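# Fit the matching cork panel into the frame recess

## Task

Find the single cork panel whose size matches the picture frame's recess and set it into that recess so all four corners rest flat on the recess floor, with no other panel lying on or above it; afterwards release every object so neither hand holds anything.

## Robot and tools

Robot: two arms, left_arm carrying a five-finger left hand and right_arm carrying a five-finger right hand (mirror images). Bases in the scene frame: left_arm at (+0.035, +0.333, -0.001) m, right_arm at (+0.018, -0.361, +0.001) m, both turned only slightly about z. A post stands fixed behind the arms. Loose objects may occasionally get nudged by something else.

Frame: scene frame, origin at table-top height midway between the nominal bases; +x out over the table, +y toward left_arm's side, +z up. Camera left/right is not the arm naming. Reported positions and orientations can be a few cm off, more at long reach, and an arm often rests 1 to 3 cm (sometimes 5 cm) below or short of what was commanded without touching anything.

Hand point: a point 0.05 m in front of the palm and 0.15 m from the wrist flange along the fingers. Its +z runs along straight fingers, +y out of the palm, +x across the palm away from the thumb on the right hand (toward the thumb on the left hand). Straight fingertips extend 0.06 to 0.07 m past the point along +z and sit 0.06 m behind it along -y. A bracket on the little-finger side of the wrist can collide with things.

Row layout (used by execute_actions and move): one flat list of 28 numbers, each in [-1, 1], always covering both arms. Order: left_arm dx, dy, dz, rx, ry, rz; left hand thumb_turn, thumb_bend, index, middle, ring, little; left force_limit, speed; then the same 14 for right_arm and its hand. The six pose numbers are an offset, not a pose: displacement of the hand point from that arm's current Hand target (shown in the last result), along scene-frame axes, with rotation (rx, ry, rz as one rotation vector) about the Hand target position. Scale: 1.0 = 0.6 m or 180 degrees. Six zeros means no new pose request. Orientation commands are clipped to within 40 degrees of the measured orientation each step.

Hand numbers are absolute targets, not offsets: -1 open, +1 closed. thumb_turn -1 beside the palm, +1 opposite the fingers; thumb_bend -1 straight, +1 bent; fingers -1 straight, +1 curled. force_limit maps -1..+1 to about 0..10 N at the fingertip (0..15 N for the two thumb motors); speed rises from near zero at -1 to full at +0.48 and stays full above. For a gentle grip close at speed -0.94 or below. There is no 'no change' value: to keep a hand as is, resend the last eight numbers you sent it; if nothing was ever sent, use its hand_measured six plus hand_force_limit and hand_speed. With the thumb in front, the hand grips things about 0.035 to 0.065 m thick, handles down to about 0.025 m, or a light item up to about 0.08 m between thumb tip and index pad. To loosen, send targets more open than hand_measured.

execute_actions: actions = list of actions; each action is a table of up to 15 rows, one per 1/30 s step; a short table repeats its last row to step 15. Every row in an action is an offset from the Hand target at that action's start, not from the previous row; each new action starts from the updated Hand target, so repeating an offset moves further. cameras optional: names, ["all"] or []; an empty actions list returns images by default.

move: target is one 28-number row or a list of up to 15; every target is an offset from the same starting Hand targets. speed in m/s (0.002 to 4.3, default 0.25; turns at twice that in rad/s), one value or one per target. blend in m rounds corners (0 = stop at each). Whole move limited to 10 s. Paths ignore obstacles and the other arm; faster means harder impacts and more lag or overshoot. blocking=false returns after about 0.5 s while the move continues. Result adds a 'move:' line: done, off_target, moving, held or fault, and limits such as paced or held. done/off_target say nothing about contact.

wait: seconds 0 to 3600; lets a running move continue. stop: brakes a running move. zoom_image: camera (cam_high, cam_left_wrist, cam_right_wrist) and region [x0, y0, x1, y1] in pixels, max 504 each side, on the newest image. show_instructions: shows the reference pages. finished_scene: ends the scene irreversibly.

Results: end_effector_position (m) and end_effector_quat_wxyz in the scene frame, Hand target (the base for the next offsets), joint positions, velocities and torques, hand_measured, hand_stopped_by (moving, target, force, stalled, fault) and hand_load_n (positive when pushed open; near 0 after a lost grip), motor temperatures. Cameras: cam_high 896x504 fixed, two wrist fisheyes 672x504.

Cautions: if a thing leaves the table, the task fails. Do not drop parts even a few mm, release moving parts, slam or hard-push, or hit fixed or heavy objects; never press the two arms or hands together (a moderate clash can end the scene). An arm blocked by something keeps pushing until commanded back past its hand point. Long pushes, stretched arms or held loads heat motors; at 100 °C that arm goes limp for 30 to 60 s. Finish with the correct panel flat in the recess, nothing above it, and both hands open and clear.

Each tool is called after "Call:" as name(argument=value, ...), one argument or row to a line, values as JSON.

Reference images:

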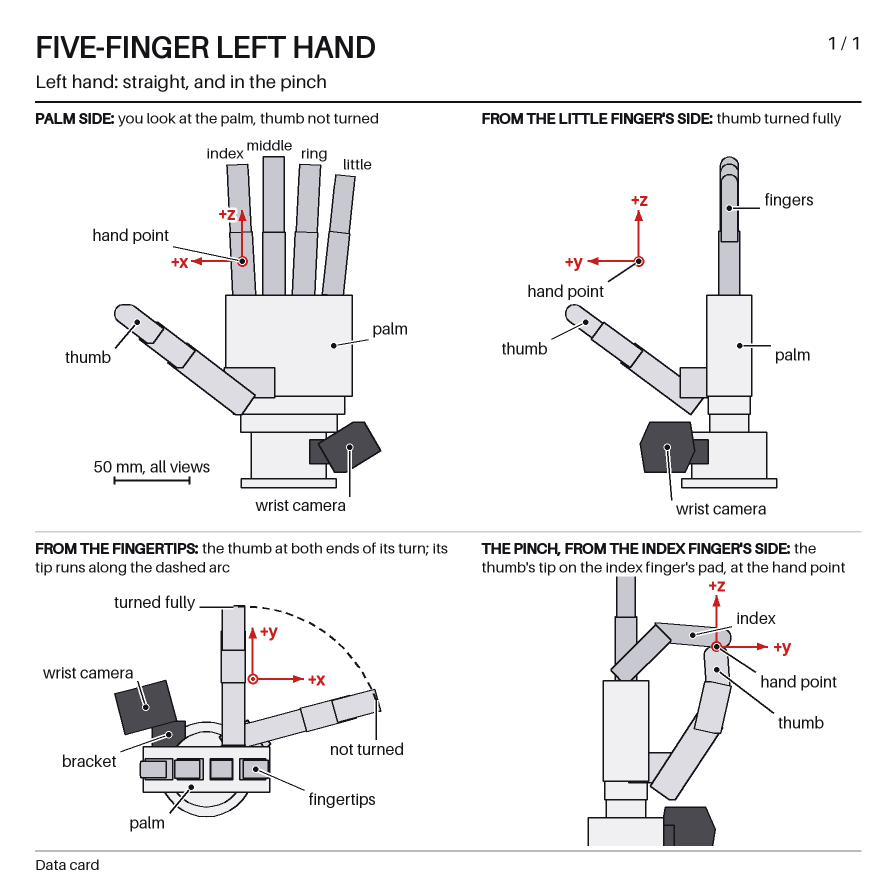

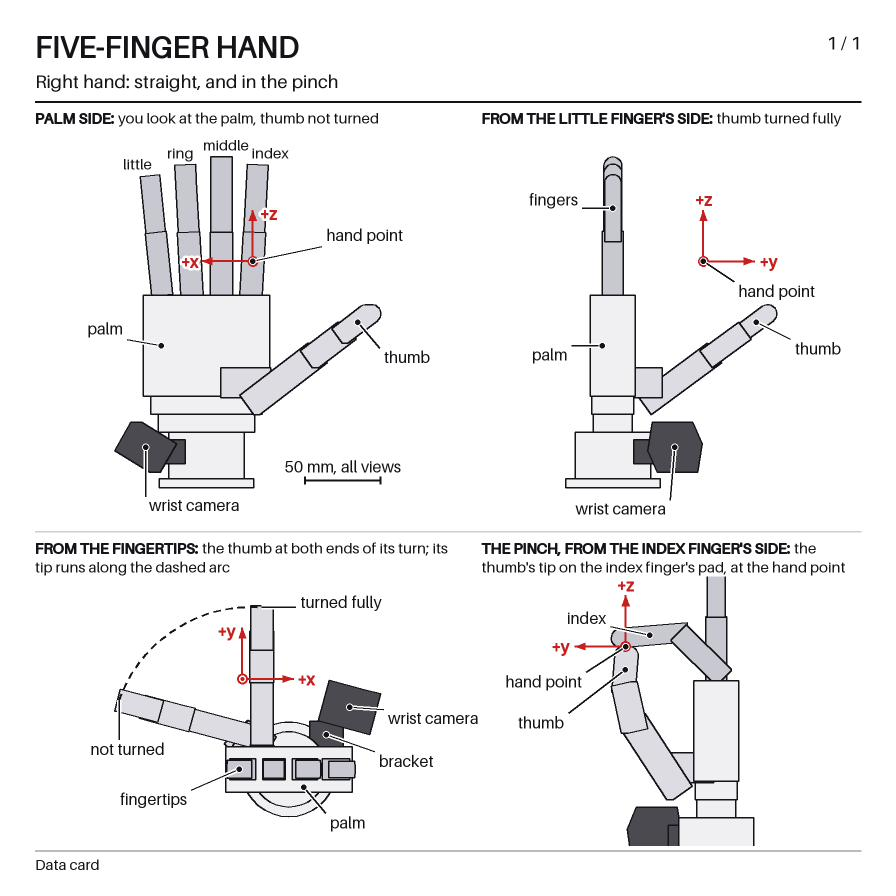

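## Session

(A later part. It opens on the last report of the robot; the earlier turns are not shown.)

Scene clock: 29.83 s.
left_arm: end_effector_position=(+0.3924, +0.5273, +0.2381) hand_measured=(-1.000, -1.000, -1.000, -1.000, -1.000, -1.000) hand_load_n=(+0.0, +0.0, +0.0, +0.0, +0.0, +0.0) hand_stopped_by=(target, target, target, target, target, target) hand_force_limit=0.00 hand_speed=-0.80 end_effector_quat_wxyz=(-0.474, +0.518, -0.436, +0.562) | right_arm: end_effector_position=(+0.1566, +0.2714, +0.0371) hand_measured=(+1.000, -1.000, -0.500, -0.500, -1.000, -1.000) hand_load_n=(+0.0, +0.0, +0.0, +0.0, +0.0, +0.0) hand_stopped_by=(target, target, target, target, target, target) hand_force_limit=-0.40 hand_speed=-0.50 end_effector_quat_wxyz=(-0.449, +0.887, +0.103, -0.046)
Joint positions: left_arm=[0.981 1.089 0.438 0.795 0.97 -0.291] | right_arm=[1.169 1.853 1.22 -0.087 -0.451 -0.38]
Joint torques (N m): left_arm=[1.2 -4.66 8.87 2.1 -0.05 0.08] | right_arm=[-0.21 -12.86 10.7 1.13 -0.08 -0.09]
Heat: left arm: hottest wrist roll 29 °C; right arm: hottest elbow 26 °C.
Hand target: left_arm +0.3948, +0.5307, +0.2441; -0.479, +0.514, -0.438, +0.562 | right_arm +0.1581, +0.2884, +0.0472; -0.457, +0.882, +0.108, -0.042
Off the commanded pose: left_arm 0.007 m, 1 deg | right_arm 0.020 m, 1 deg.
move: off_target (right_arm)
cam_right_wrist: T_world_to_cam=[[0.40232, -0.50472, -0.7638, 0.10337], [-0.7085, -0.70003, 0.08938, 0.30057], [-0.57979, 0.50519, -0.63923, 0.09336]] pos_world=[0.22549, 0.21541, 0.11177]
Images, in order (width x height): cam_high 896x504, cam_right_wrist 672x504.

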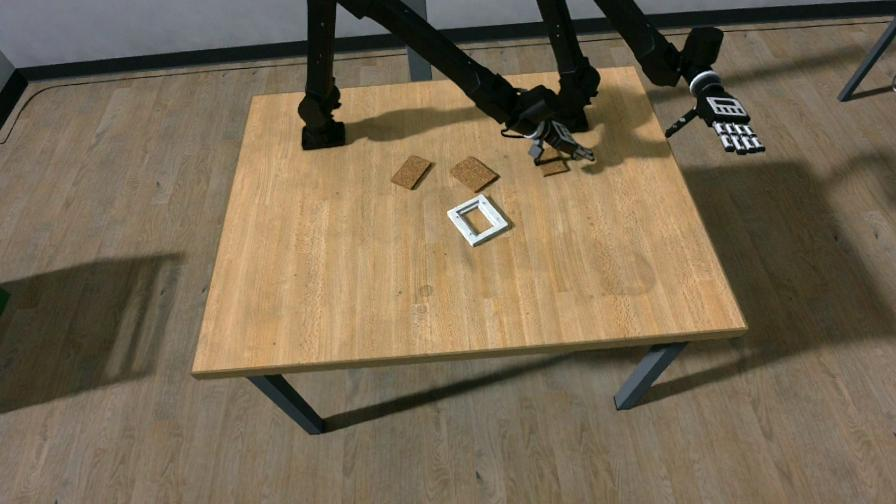

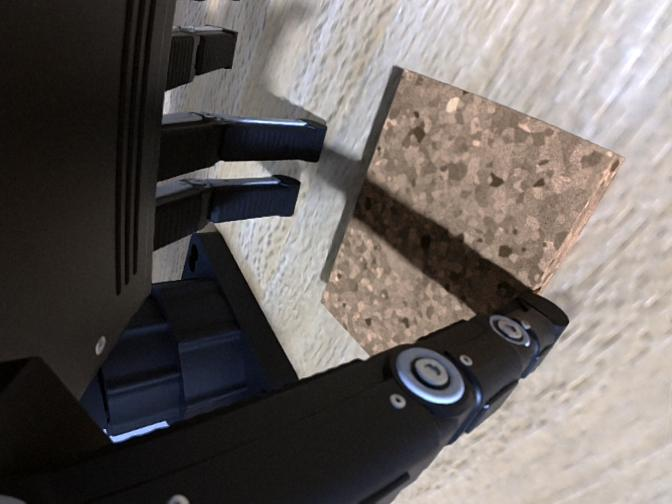

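Call:
move(
  target=[0,0,0,0,0,0,-1,-1,-1,-1,-1,-1,0,-0.8,0.0,-0.002,-0.009,0,0,0.0,1,-1,-0.3,-0.3,-1,-1,-0.4,-0.7],
  speed=0.05,
  cameras=["cam_right_wrist","cam_high"],
)

Call:
zoom_image(
  camera="cam_right_wrist",
  region=[260, 80, 660, 380],
)

Scene clock: 30.60 s.
left_arm: end_effector_position=(+0.3924, +0.5273, +0.2381) hand_measured=(-1.000, -1.000, -1.000, -1.000, -1.000, -1.000) hand_load_n=(-0.5, +0.0, +0.0, +0.0, +0.0, +0.0) hand_stopped_by=(target, target, target, target, target, target) hand_force_limit=0.00 hand_speed=-0.80 end_effector_quat_wxyz=(-0.474, +0.518, -0.436, +0.562) | right_arm: end_effector_position=(+0.1564, +0.2708, +0.0333) hand_measured=(+1.000, -1.000, -0.300, -0.300, -1.000, -1.000) hand_load_n=(+0.0, +0.0, +0.0, +0.0, +0.0, +0.0) hand_stopped_by=(target, target, target, target, target, target) hand_force_limit=-0.40 hand_speed=-0.70 end_effector_quat_wxyz=(-0.446, +0.888, +0.103, -0.047)
Joint positions: left_arm=[0.981 1.089 0.438 0.795 0.97 -0.291] | right_arm=[1.169 1.859 1.22 -0.087 -0.451 -0.38]
Joint torques (N m): left_arm=[1.2 -4.6 8.88 2.09 -0.05 0.08] | right_arm=[-0.91 -14.39 10.26 1.46 -0.08 -0.09]
Heat: left arm: hottest wrist roll 29 °C; right arm: hottest elbow 26 °C.
Hand target: left_arm +0.3948, +0.5307, +0.2441; -0.479, +0.514, -0.438, +0.562 | right_arm +0.1581, +0.2872, +0.0417; -0.457, +0.882, +0.108, -0.042
Off the commanded pose: left_arm 0.007 m, 1 deg | right_arm 0.019 m, 2 deg.
move: off_target (right_arm)
cam_right_wrist: T_world_to_cam=[[0.40068, -0.50909, -0.76176, 0.10171], [-0.70827, -0.69952, 0.09495, 0.3], [-0.58121, 0.50149, -0.64086, 0.09234]] pos_world=[0.2254, 0.21533, 0.10817]
Images, in order (width x height): cam_high 896x504, cam_right_wrist 672x504.

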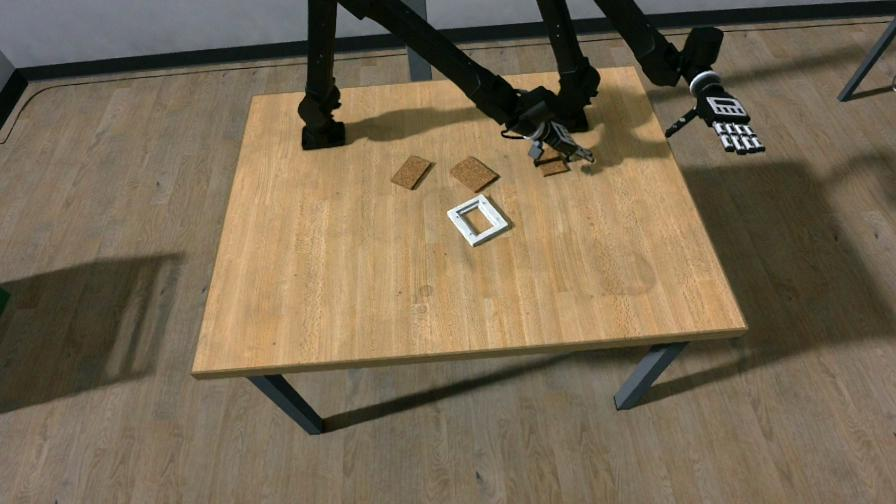

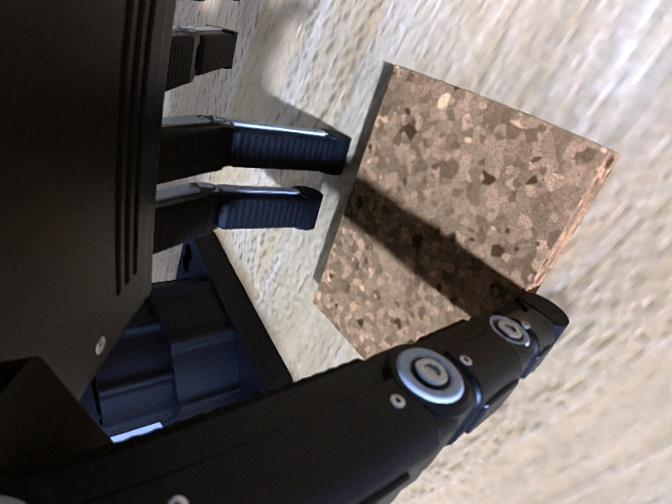

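Scaled by 1.260 from the camera's image (finer frame: 960x720).

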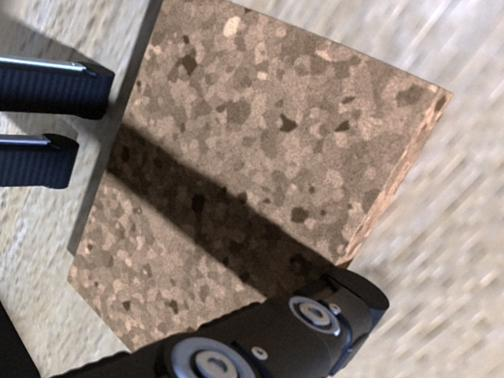

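Call:
move(
  target=[0,0,0,0,0,0,-1,-1,-1,-1,-1,-1,0,-0.8,0,0,0,0,0,0.0,1,-1,0.1,0.1,-1,-1,-0.6,-0.9],
  speed=0.05,
  cameras=["cam_right_wrist","cam_high"],
)

Call:
zoom_image(
  camera="cam_right_wrist",
  region=[260, 80, 660, 380],
)

Scene clock: 32.00 s.
left_arm: end_effector_position=(+0.3924, +0.5273, +0.2381) hand_measured=(-1.000, -1.000, -1.000, -1.000, -1.000, -1.000) hand_load_n=(+0.0, +0.0, +0.0, +0.0, +0.0, +0.0) hand_stopped_by=(target, target, target, target, target, target) hand_force_limit=0.00 hand_speed=-0.80 end_effector_quat_wxyz=(-0.474, +0.518, -0.436, +0.562) | right_arm: end_effector_position=(+0.1562, +0.2709, +0.0333) hand_measured=(+1.000, -1.000, -0.050, -0.078, -1.000, -1.000) hand_load_n=(+0.0, +0.0, +2.0, +2.0, -0.5, -0.5) hand_stopped_by=(target, target, force, force, target, target) hand_force_limit=-0.60 hand_speed=-0.90 end_effector_quat_wxyz=(-0.446, +0.888, +0.103, -0.047)
Joint positions: left_arm=[0.981 1.089 0.438 0.795 0.97 -0.291] | right_arm=[1.169 1.859 1.22 -0.087 -0.451 -0.38]
Joint torques (N m): left_arm=[1.2 -4.54 8.87 2.09 -0.04 0.08] | right_arm=[-0.32 -12.98 10.19 1.43 -0.08 -0.06]
Heat: left arm: hottest wrist roll 29 °C; right arm: hottest elbow 26 °C.
Hand target: left_arm +0.3948, +0.5307, +0.2441; -0.479, +0.514, -0.438, +0.562 | right_arm +0.1581, +0.2872, +0.0417; -0.457, +0.882, +0.108, -0.042
Off the commanded pose: left_arm 0.007 m, 1 deg | right_arm 0.018 m, 2 deg.
move: done
cam_right_wrist: T_world_to_cam=[[0.40089, -0.50891, -0.76177, 0.1017], [-0.708, -0.6998, 0.09492, 0.29986], [-0.5814, 0.50128, -0.64085, 0.09231]] pos_world=[0.2252, 0.21533, 0.10817]
Images, in order (width x height): cam_high 896x504, cam_right_wrist 672x504.

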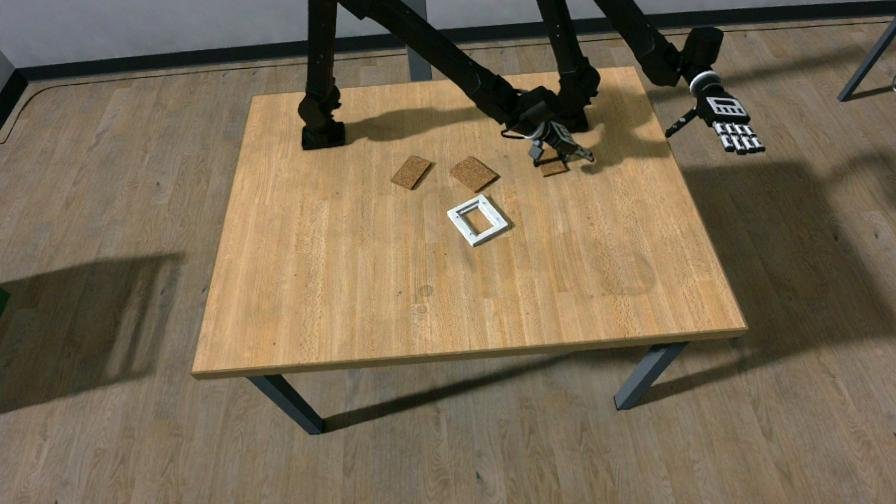

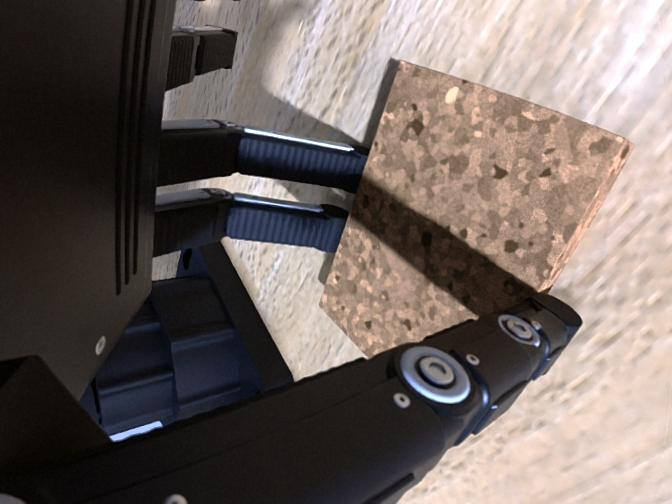

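Scaled by 1.260 from the camera's image (finer frame: 960x720).

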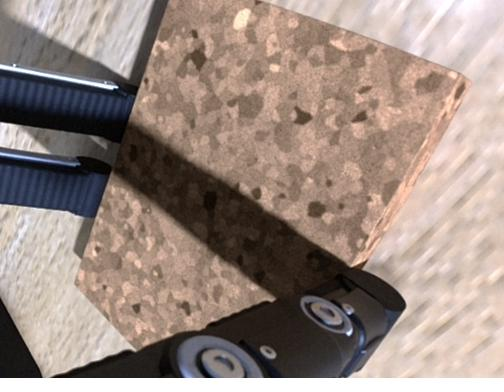

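Call:
move(
  target=[0,0,0,0,0,0,-1,-1,-1,-1,-1,-1,0,-0.8,0,-0.01,0.08,0,0,0.0,1,-1,0.1,0.1,-1,-1,-0.6,-0.9],
  speed=0.06,
  cameras=["cam_right_wrist","cam_high"],
)

Call:
zoom_image(
  camera="cam_high",
  region=[490, 90, 600, 190],
)

Scene clock: 33.60 s.
left_arm: end_effector_position=(+0.3924, +0.5273, +0.2381) hand_measured=(-1.000, -1.000, -1.000, -1.000, -1.000, -1.000) hand_load_n=(-0.5, +0.0, +0.0, +0.0, +0.0, +0.0) hand_stopped_by=(target, target, target, target, target, target) hand_force_limit=0.00 hand_speed=-0.80 end_effector_quat_wxyz=(-0.474, +0.518, -0.436, +0.562) | right_arm: end_effector_position=(+0.1536, +0.2639, +0.0653) hand_measured=(+1.000, -1.000, -0.050, -0.078, -1.000, -1.000) hand_load_n=(+0.0, +0.0, +2.0, +2.0, +0.0, +0.0) hand_stopped_by=(target, target, force, force, target, target) hand_force_limit=-0.60 hand_speed=-0.90 end_effector_quat_wxyz=(-0.439, +0.891, +0.101, -0.050)
Joint positions: left_arm=[0.981 1.089 0.438 0.795 0.97 -0.291] | right_arm=[1.169 1.8 1.24 -0.183 -0.451 -0.38]
Joint torques (N m): left_arm=[1.2 -4.6 8.87 2.09 -0.05 0.08] | right_arm=[-0.62 -14.92 11.07 1.1 -0.21 -0.12]
Motor temperatures (°C): left_arm=[26 23 23 21 21 29] | right_arm=[23 24 27 23 24 24]
Heat: left arm: hottest wrist roll 29 °C; right arm: hottest elbow 27 °C.
Hand target: left_arm +0.3948, +0.5307, +0.2441; -0.479, +0.514, -0.438, +0.562 | right_arm +0.1580, +0.2811, +0.0897; -0.457, +0.882, +0.108, -0.042
Off the commanded pose: left_arm 0.007 m, 1 deg | right_arm 0.030 m, 3 deg.
move: off_target (right_arm)
cam_right_wrist: T_world_to_cam=[[0.39623, -0.52136, -0.75577, 0.12715], [-0.70739, -0.6981, 0.11071, 0.2885], [-0.58532, 0.49076, -0.64541, 0.11842]] pos_world=[0.22302, 0.20958, 0.14058]
Images, in order (width x height): cam_high 896x504, cam_right_wrist 672x504.

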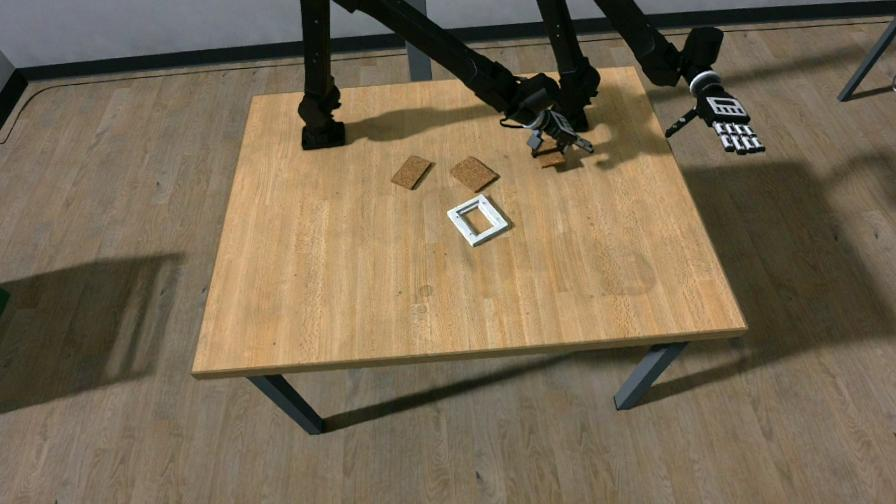

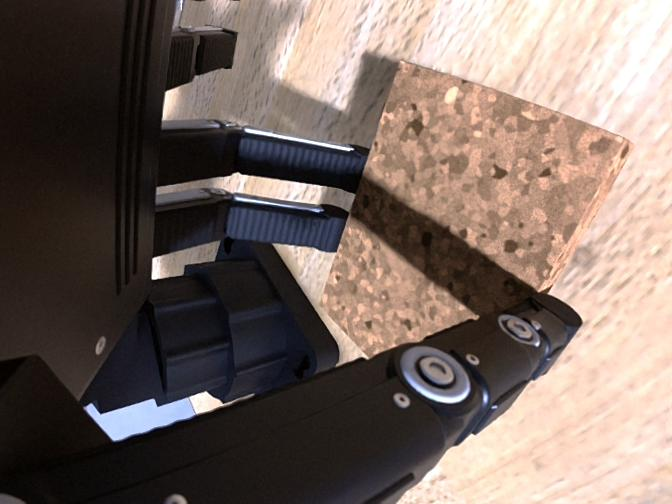

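Scaled by 4.582 from the camera's image (finer frame: 1280x720).

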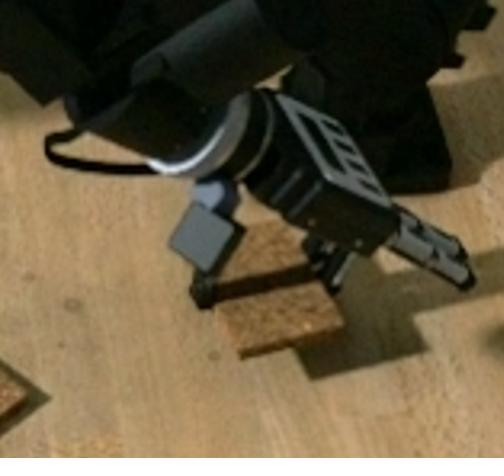

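Call:
move(
  target=[
    [0,0,0,0,0,0,-1,-1,-1,-1,-1,-1,0,-0.8,0.02,-0.03,0.11,0,0,0.0,1,-1,0.1,0.1,-1,-1,-0.6,-0.9],
    [0,0,0,0,0,0,-1,-1,-1,-1,-1,-1,0,-0.8,0.3033,-0.365,0.1083,-0.0034,0.0072,0.0837,1,-1,0.1,0.1,-1,-1,-0.6,-0.9],
  ],
  blend=0.03,
  speed=0.14,
  cameras=["cam_right_wrist","cam_high"],
)

Call:
zoom_image(
  camera="cam_high",
  region=[420, 140, 530, 250],
)

Scene clock: 38.70 s.
left_arm: end_effector_position=(+0.3924, +0.5273, +0.2381) hand_measured=(-1.000, -1.000, -1.000, -1.000, -1.000, -1.000) hand_load_n=(-0.5, +0.0, -0.5, +0.0, +0.0, -0.5) hand_stopped_by=(target, target, target, target, target, target) hand_force_limit=0.00 hand_speed=-0.80 end_effector_quat_wxyz=(-0.474, +0.518, -0.436, +0.562) | right_arm: end_effector_position=(+0.3290, +0.0507, +0.1422) hand_measured=(+1.000, -1.000, -0.050, -0.078, -1.000, -1.000) hand_load_n=(+0.0, +0.5, +2.0, +2.0, +0.0, +0.0) hand_stopped_by=(target, target, force, force, target, target) hand_force_limit=-0.60 hand_speed=-0.90 end_effector_quat_wxyz=(-0.437, +0.867, +0.204, -0.124)
Joint positions: left_arm=[0.981 1.089 0.438 0.795 0.97 -0.291] | right_arm=[0.63 1.69 1.362 -1.015 -0.923 -1.242]
Joint torques (N m): left_arm=[1.26 -4.6 8.9 2.09 -0.05 0.08] | right_arm=[-0.26 -11.69 11.34 0.05 -0.68 -0.22]
Heat: left arm: hottest wrist roll 29 °C; right arm: hottest elbow 27 °C.
Hand target: left_arm +0.3948, +0.5307, +0.2441; -0.479, +0.514, -0.438, +0.562 | right_arm +0.3401, +0.0622, +0.1546; -0.444, +0.862, +0.217, -0.112
Off the commanded pose: left_arm 0.007 m, 1 deg | right_arm 0.020 m, 2 deg.
move: off_target (right_arm)
cam_right_wrist: T_world_to_cam=[[0.48044, -0.3999, -0.78055, -0.02574], [-0.50382, -0.85433, 0.12759, 0.19378], [-0.71787, 0.33196, -0.61193, 0.42216]] pos_world=[0.41306, 0.01512, 0.21352]
Images, in order (width x height): cam_high 896x504, cam_right_wrist 672x504.

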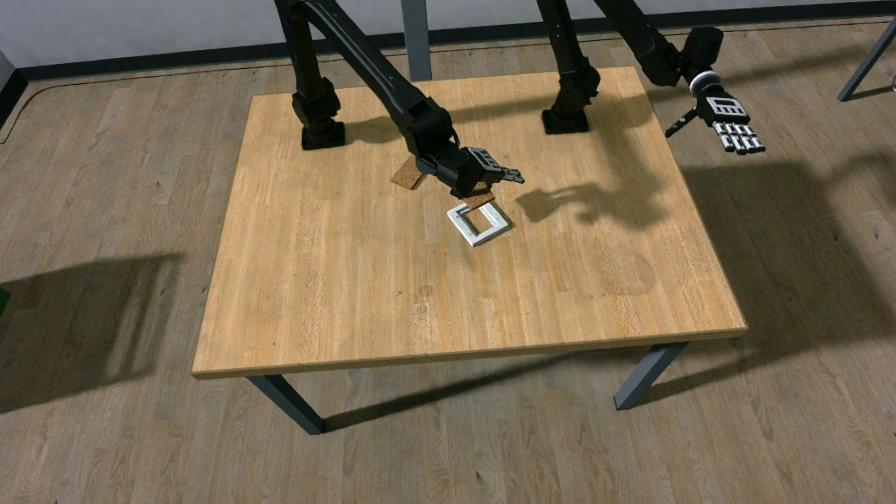

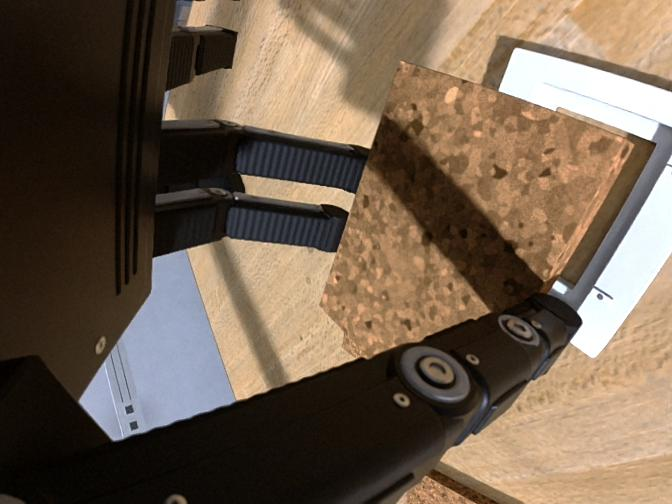

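Scaled by 4.582 from the camera's image (finer frame: 1280x720).

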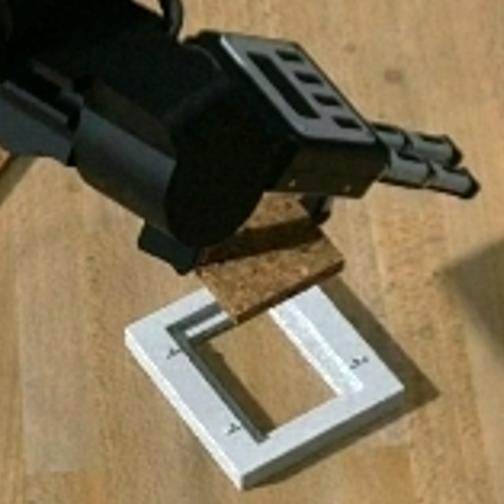

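Call:
zoom_image(
  camera="cam_right_wrist",
  region=[472, 20, 672, 220],
)

Call:
zoom_image(
  camera="cam_right_wrist",
  region=[472, 200, 672, 400],
)

Scaled by 2.520 from the camera's image (finer frame: 960x720).

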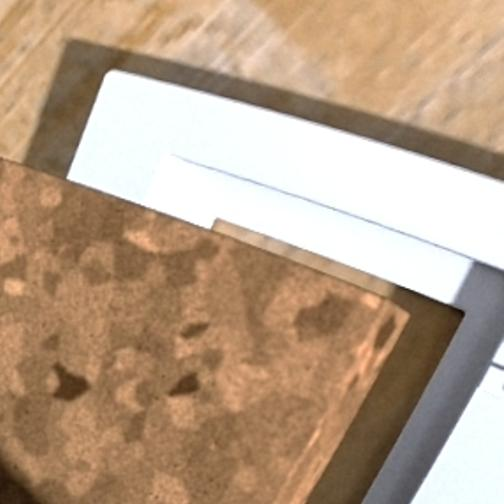

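Scaled by 2.520 from the camera's image (finer frame: 960x720).

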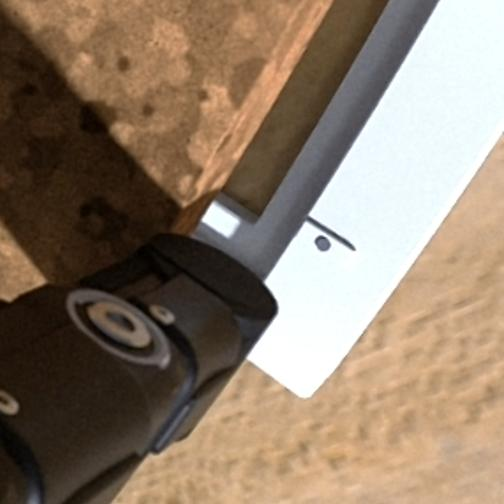

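Call:
move(
  target=[0,0,0,0,0,0,-1,-1,-1,-1,-1,-1,0,-0.8,0.0075,0.016,-0.08,0.002,-0.0122,0.0014,1,-1,0.1,0.1,-1,-1,-0.6,-0.9],
  speed=0.08,
  cameras=["cam_right_wrist","cam_high"],
)

Call:
zoom_image(
  camera="cam_right_wrist",
  region=[372, 20, 672, 420],
)

Call:
zoom_image(
  camera="cam_high",
  region=[430, 160, 530, 260],
)

Scene clock: 41.97 s.
left_arm: end_effector_position=(+0.3924, +0.5273, +0.2381) hand_measured=(-1.000, -1.000, -1.000, -1.000, -1.000, -1.000) hand_load_n=(-0.5, +0.0, -0.5, +0.0, +0.0, +0.0) hand_stopped_by=(target, target, target, target, target, target) hand_force_limit=0.00 hand_speed=-0.80 end_effector_quat_wxyz=(-0.474, +0.518, -0.436, +0.562) | right_arm: end_effector_position=(+0.3455, +0.0681, +0.1114) hand_measured=(+1.000, -1.000, -0.050, -0.078, -1.000, -1.000) hand_load_n=(+0.0, +0.5, +2.0, +2.0, +0.0, +0.0) hand_stopped_by=(target, target, force, force, target, target) hand_force_limit=-0.60 hand_speed=-0.90 end_effector_quat_wxyz=(-0.443, +0.863, +0.222, -0.097)
Joint positions: left_arm=[0.981 1.089 0.438 0.795 0.97 -0.291] | right_arm=[0.641 1.74 1.346 -0.884 -0.908 -1.242]
Joint torques (N m): left_arm=[1.2 -4.6 8.88 2.09 -0.05 0.08] | right_arm=[-0.38 -13.04 7.9 0.98 -0.5 -0.15]
Heat: left arm: hottest wrist roll 29 °C; right arm: hottest elbow 28 °C.
Hand target: left_arm +0.3948, +0.5307, +0.2441; -0.479, +0.514, -0.438, +0.562 | right_arm +0.3446, +0.0717, +0.1067; -0.442, +0.862, +0.228, -0.095
Off the commanded pose: left_arm 0.007 m, 1 deg | right_arm 0.006 m, 1 deg.
move: done
cam_right_wrist: T_world_to_cam=[[0.52966, -0.37359, -0.76151, -0.07165], [-0.50395, -0.86075, 0.07176, 0.22765], [-0.68228, 0.34575, -0.64417, 0.39984]] pos_world=[0.42548, 0.03094, 0.18667]
Images, in order (width x height): cam_high 896x504, cam_right_wrist 672x504.

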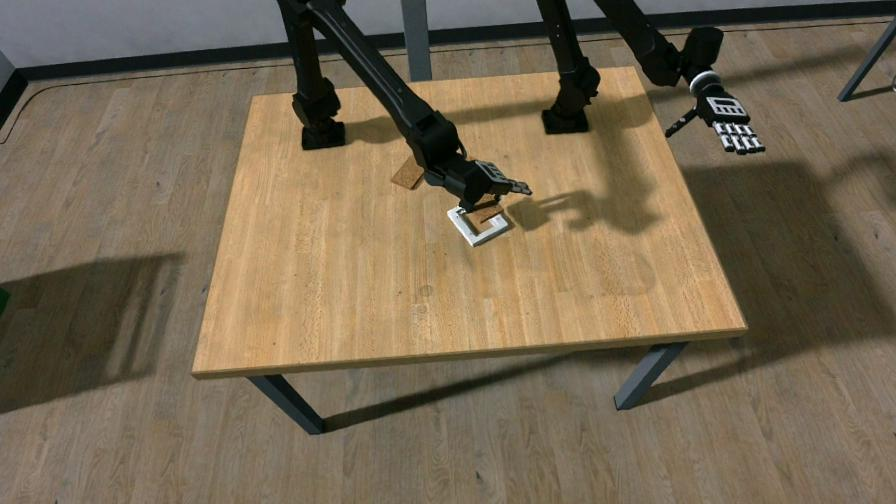

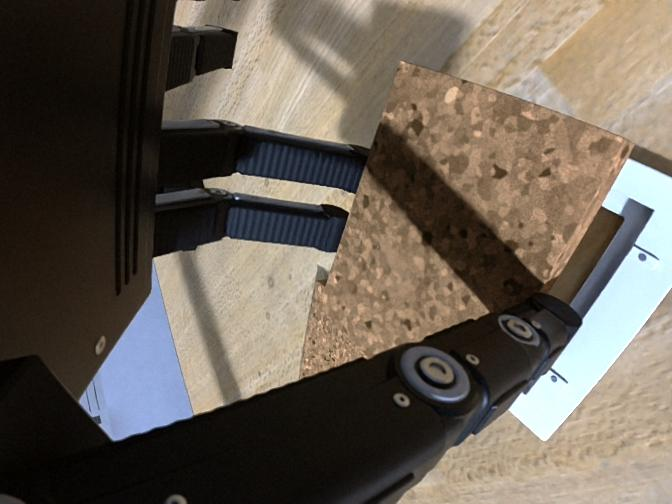

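Scaled by 1.260 from the camera's image (finer frame: 960x720).

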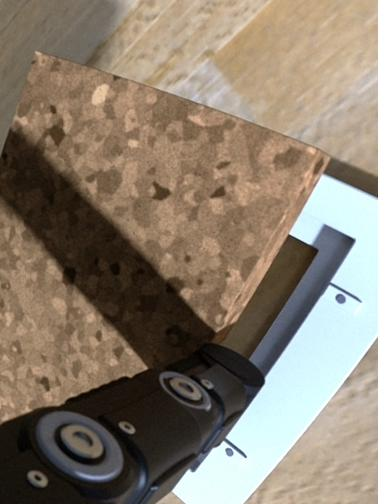

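Scaled by 5.040 from the camera's image (finer frame: 1280x720).

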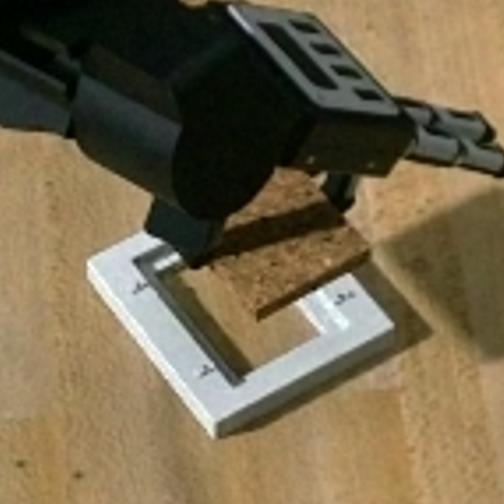

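Call:
move(
  target=[0,0,0,0,0,0,-1,-1,-1,-1,-1,-1,0,-0.8,-0.0195,-0.0127,-0.0767,-0.0063,0.0038,0,1,-1,0.1,0.1,-1,-1,-0.6,-0.9],
  speed=0.06,
  cameras=["cam_right_wrist","cam_high"],
)

Call:
zoom_image(
  camera="cam_right_wrist",
  region=[372, 20, 672, 420],
)

Call:
zoom_image(
  camera="cam_high",
  region=[430, 160, 530, 260],
)

Scene clock: 44.27 s.
left_arm: end_effector_position=(+0.3924, +0.5273, +0.2381) hand_measured=(-1.000, -1.000, -1.000, -1.000, -1.000, -1.000) hand_load_n=(-0.5, +0.0, +0.0, +0.0, +0.0, +0.0) hand_stopped_by=(target, target, target, target, target, target) hand_force_limit=0.00 hand_speed=-0.80 end_effector_quat_wxyz=(-0.474, +0.518, -0.436, +0.562) | right_arm: end_effector_position=(+0.3347, +0.0609, +0.0657) hand_measured=(+1.000, -1.000, -0.050, -0.078, -1.000, -1.000) hand_load_n=(-0.5, +0.0, +2.0, +2.0, +0.0, +0.0) hand_stopped_by=(target, target, force, force, target, target) hand_force_limit=-0.60 hand_speed=-0.90 end_effector_quat_wxyz=(-0.436, +0.866, +0.221, -0.102)
Joint positions: left_arm=[0.981 1.089 0.438 0.795 0.97 -0.291] | right_arm=[0.646 1.771 1.259 -0.783 -0.899 -1.242]
Joint torques (N m): left_arm=[1.26 -4.6 8.87 2.1 -0.05 0.08] | right_arm=[-0.44 -12.28 7.36 0.85 -0.46 -0.11]
Heat: left arm: hottest wrist roll 29 °C; right arm: hottest elbow 28 °C.
Hand target: left_arm +0.3948, +0.5307, +0.2441; -0.479, +0.514, -0.438, +0.562 | right_arm +0.3329, +0.0641, +0.0606; -0.435, +0.866, +0.224, -0.103
Off the commanded pose: left_arm 0.007 m, 1 deg | right_arm 0.006 m, 0 deg.
move: done
cam_right_wrist: T_world_to_cam=[[0.5252, -0.38495, -0.75893, -0.10134], [-0.50085, -0.86084, 0.09004, 0.21703], [-0.68798, 0.33282, -0.64492, 0.36815]] pos_world=[0.4152, 0.02529, 0.14098]
Images, in order (width x height): cam_high 896x504, cam_right_wrist 672x504.

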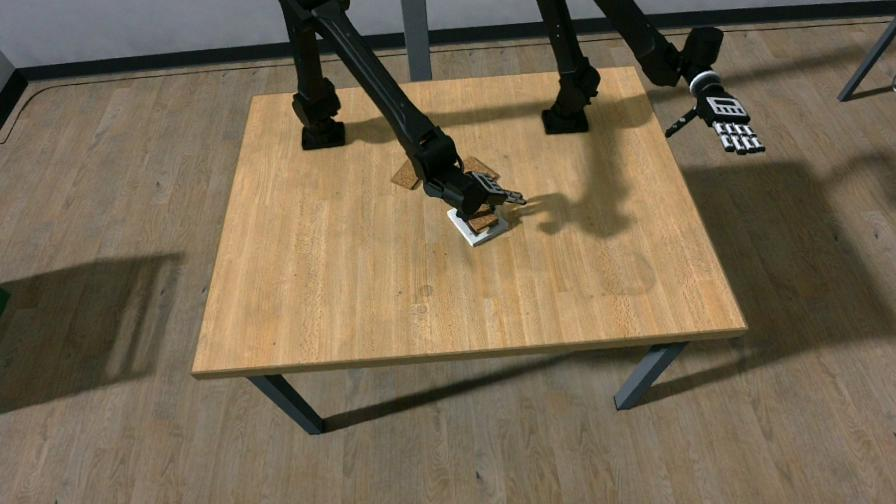

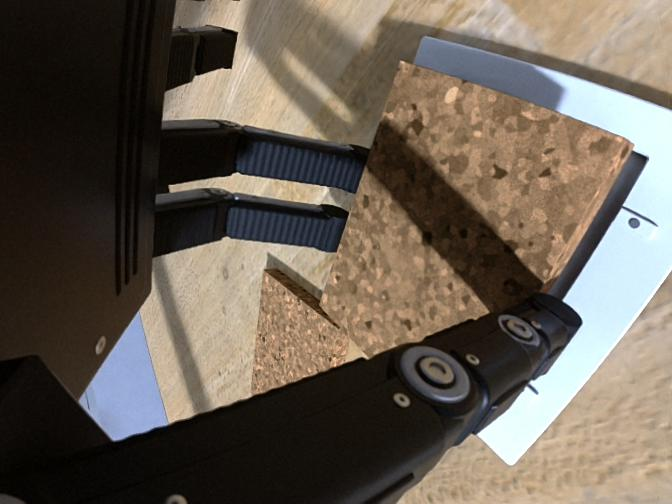

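Scaled by 1.260 from the camera's image (finer frame: 960x720).

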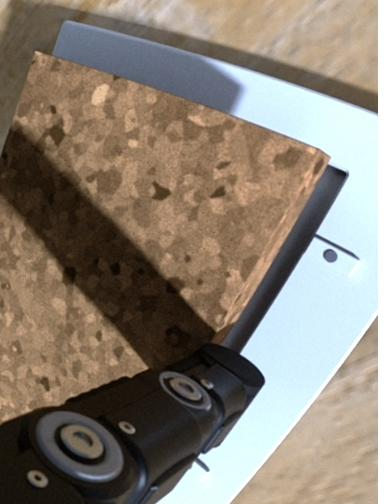

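Scaled by 5.040 from the camera's image (finer frame: 1280x720).

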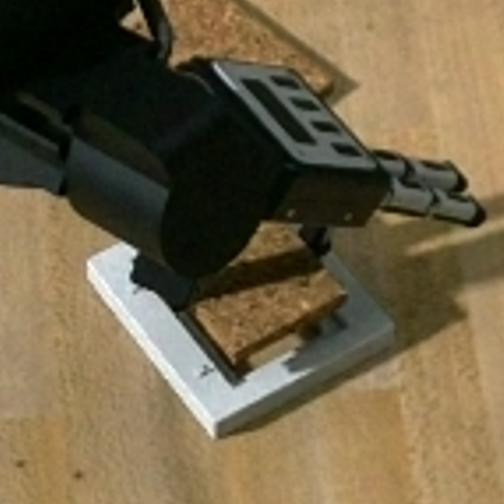

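Call:
zoom_image(
  camera="cam_right_wrist",
  region=[472, 300, 672, 500],
)

Call:
zoom_image(
  camera="cam_right_wrist",
  region=[380, 20, 480, 120],
)

Call:
zoom_image(
  camera="cam_right_wrist",
  region=[552, 80, 672, 300],
)

Scaled by 2.520 from the camera's image (finer frame: 960x720).

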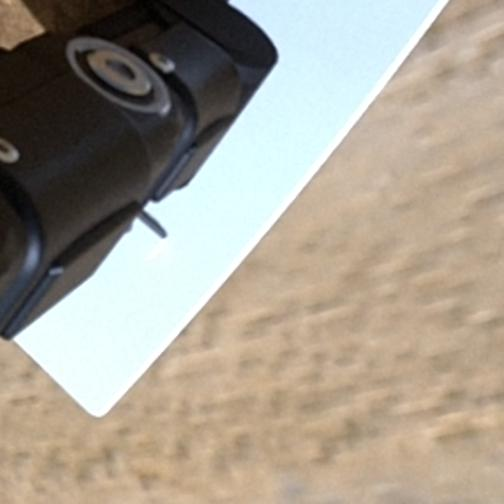

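Scaled by 5.040 from the camera's image (finer frame: 960x720).

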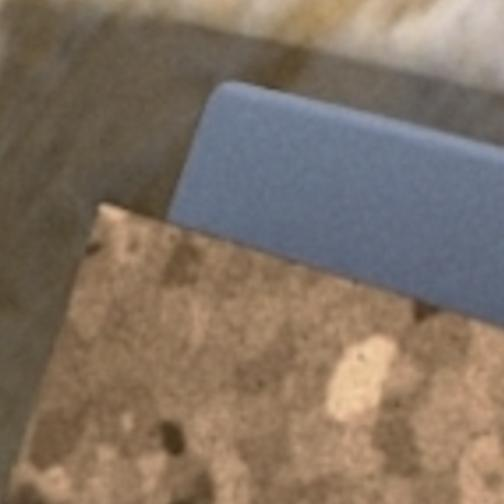

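Scaled by 2.291 from the camera's image (finer frame: 960x720).

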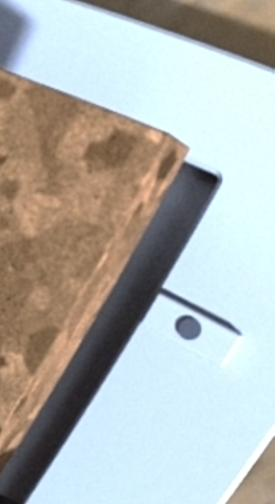

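Call:
zoom_image(
  camera="cam_high",
  region=[440, 205, 520, 255],
)

Scaled by 6.300 from the camera's image (finer frame: 1280x720).

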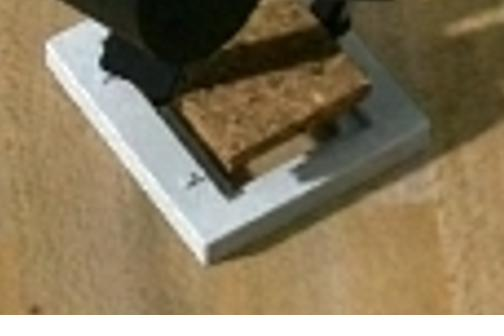

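Call:
move(
  target=[
    [0,0,0,0,0,0,-1,-1,-1,-1,-1,-1,0,-0.8,0,0,0.0833,0,0,0,1,-1,0.1,0.1,-1,-1,-0.6,-0.9],
    [0,0,0,0,0,0,-1,-1,-1,-1,-1,-1,0,-0.8,0.108,-0.267,0.0833,0,0,0,1,-1,0.1,0.1,-1,-1,-0.6,-0.9],
    [0,0,0,0,0,0,-1,-1,-1,-1,-1,-1,0,-0.8,0.108,-0.267,-0.01,0,0,0,1,-1,0.1,0.1,-1,-1,-0.6,-0.9],
  ],
  blend=[0.02,0.02,0],
  speed=[0.12,0.15,0.08],
  cameras=["cam_right_wrist","cam_high"],
)

Call:
zoom_image(
  camera="cam_high",
  region=[380, 160, 520, 260],
)

Scene clock: 50.30 s.
left_arm: end_effector_position=(+0.3924, +0.5273, +0.2381) hand_measured=(-1.000, -1.000, -1.000, -1.000, -1.000, -1.000) hand_load_n=(+0.0, +0.0, +0.0, +0.0, +0.0, +0.0) hand_stopped_by=(target, target, target, target, target, target) hand_force_limit=0.00 hand_speed=-0.80 end_effector_quat_wxyz=(-0.474, +0.518, -0.436, +0.562) | right_arm: end_effector_position=(+0.3962, -0.0963, +0.0593) hand_measured=(+1.000, -1.000, -0.050, -0.078, -1.000, -1.000) hand_load_n=(+0.0, +0.5, +2.0, +2.0, +0.0, +0.0) hand_stopped_by=(target, target, force, force, target, target) hand_force_limit=-0.60 hand_speed=-0.90 end_effector_quat_wxyz=(-0.435, +0.867, +0.219, -0.105)
Joint positions: left_arm=[0.981 1.089 0.438 0.795 0.97 -0.291] | right_arm=[0.314 1.793 1.277 -1.217 -0.918 -1.785]
Joint torques (N m): left_arm=[1.2 -4.6 8.87 2.1 -0.05 0.08] | right_arm=[-0.85 -11.81 6.71 0.16 -0.54 -0.21]
Heat: left arm: hottest wrist roll 29 °C; right arm: hottest elbow 28 °C.
Hand target: left_arm +0.3948, +0.5307, +0.2441; -0.479, +0.514, -0.438, +0.562 | right_arm +0.3976, -0.0961, +0.0546; -0.435, +0.866, +0.225, -0.103
Off the commanded pose: left_arm 0.007 m, 1 deg | right_arm 0.005 m, 1 deg.
move: done
cam_right_wrist: T_world_to_cam=[[0.52096, -0.38803, -0.76029, -0.19763], [-0.50082, -0.86023, 0.09587, 0.11284], [-0.69122, 0.33082, -0.64248, 0.4597]] pos_world=[0.47722, -0.1317, 0.13427]
Images, in order (width x height): cam_high 896x504, cam_right_wrist 672x504.

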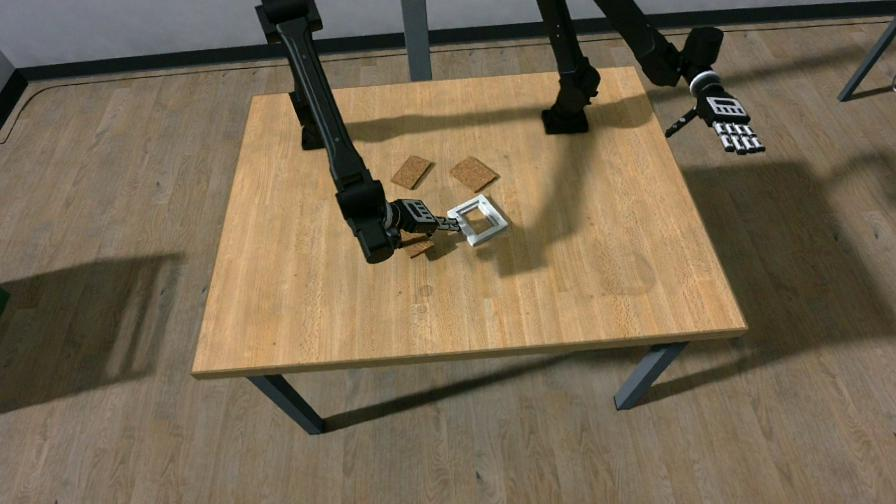

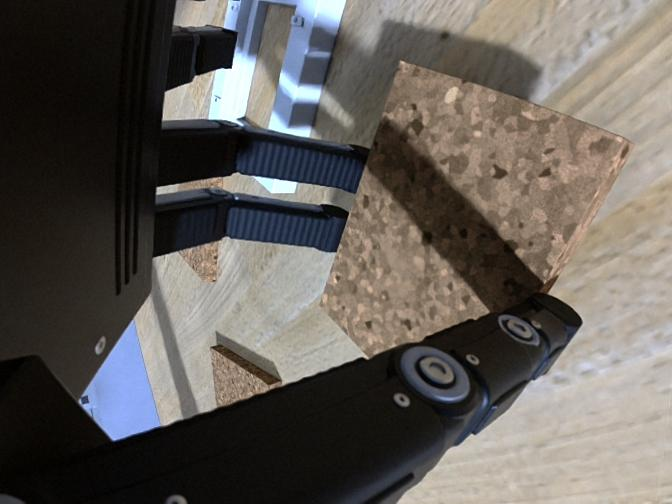

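Scaled by 3.600 from the camera's image (finer frame: 1280x720).

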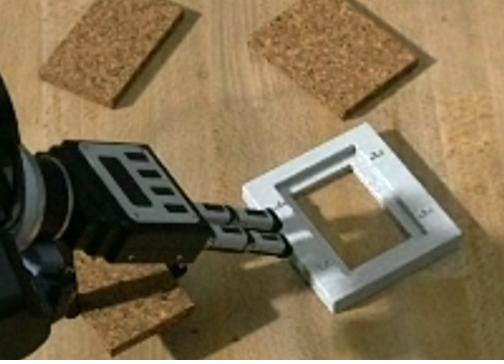

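Call:
move(
  target=[
    [0,0,0,0,0,0,-1,-1,-1,-1,-1,-1,0,-0.8,0.0,-0.06,0,0,0,0,1,-1,0.1,0.1,-1,-1,-0.6,-0.9],
    [0,0,0,0,0,0,-1,-1,-1,-1,-1,-1,0,-0.8,0.0,-0.06,-0.0367,0,0,0,1,-1,0.1,0.1,-1,-1,-0.6,-0.9],
  ],
  blend=[0.01,0],
  speed=[0.08,0.04],
  cameras=["cam_right_wrist","cam_high"],
)

Call:
zoom_image(
  camera="cam_high",
  region=[380, 200, 480, 280],
)

Scene clock: 52.07 s.
left_arm: end_effector_position=(+0.3924, +0.5273, +0.2381) hand_measured=(-1.000, -1.000, -1.000, -1.000, -1.000, -1.000) hand_load_n=(-0.5, +0.0, +0.0, +0.0, +0.0, +0.0) hand_stopped_by=(target, target, target, target, target, target) hand_force_limit=0.00 hand_speed=-0.80 end_effector_quat_wxyz=(-0.474, +0.518, -0.436, +0.562) | right_arm: end_effector_position=(+0.3964, -0.1311, +0.0378) hand_measured=(+1.000, -1.000, -0.050, -0.078, -1.000, -1.000) hand_load_n=(+0.0, +0.0, +2.0, +2.0, +0.0, +0.0) hand_stopped_by=(target, target, force, force, target, target) hand_force_limit=-0.60 hand_speed=-0.90 end_effector_quat_wxyz=(-0.435, +0.867, +0.220, -0.104)
Joint positions: left_arm=[0.981 1.089 0.438 0.795 0.97 -0.291] | right_arm=[0.246 1.813 1.237 -1.243 -0.904 -1.897]
Joint torques (N m): left_arm=[1.26 -4.6 8.87 2.09 -0.05 0.08] | right_arm=[-0.91 -12.4 6.43 -0.09 -0.49 -0.24]
Heat: left arm: hottest wrist roll 29 °C; right arm: hottest elbow 28 °C.
Hand target: left_arm +0.3948, +0.5307, +0.2441; -0.479, +0.514, -0.438, +0.562 | right_arm +0.3977, -0.1320, +0.0326; -0.435, +0.866, +0.225, -0.103
Off the commanded pose: left_arm 0.007 m, 1 deg | right_arm 0.005 m, 1 deg.
move: done
cam_right_wrist: T_world_to_cam=[[0.52281, -0.38636, -0.75986, -0.22811], [-0.4995, -0.86118, 0.0942, 0.0844], [-0.69077, 0.33031, -0.64322, 0.45731]] pos_world=[0.47731, -0.1665, 0.11287]
Images, in order (width x height): cam_high 896x504, cam_right_wrist 672x504.

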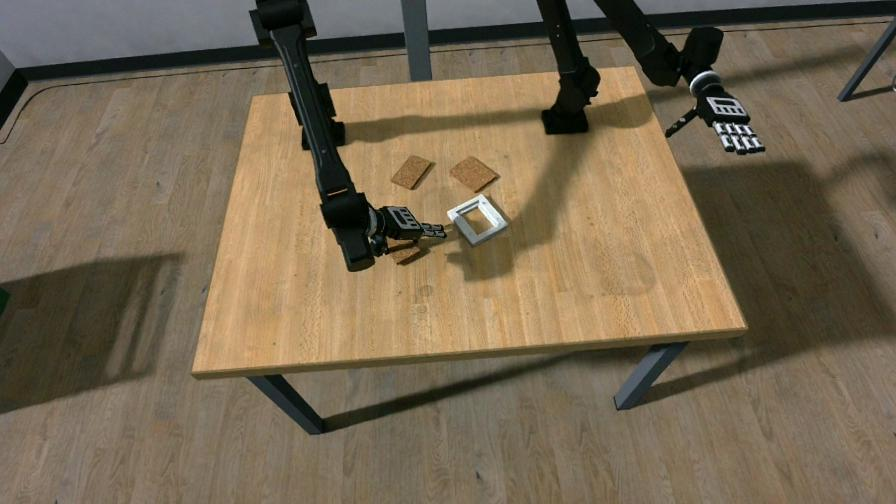

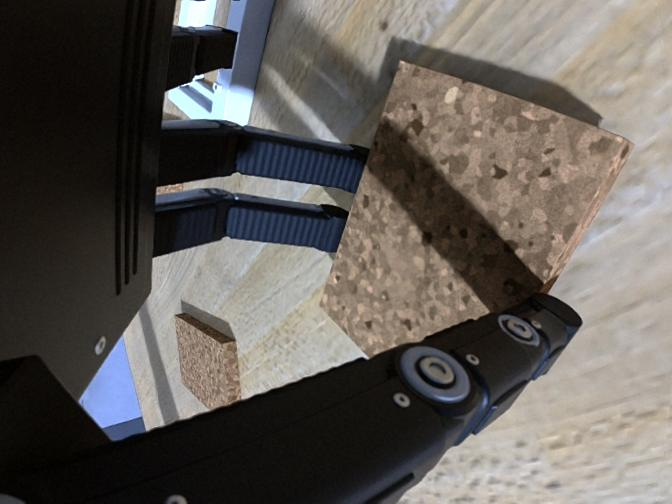

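Scaled by 5.040 from the camera's image (finer frame: 1280x720).

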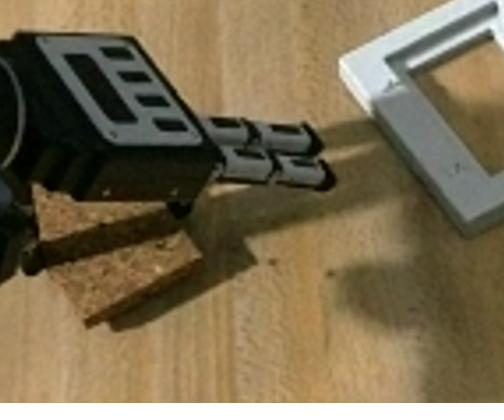

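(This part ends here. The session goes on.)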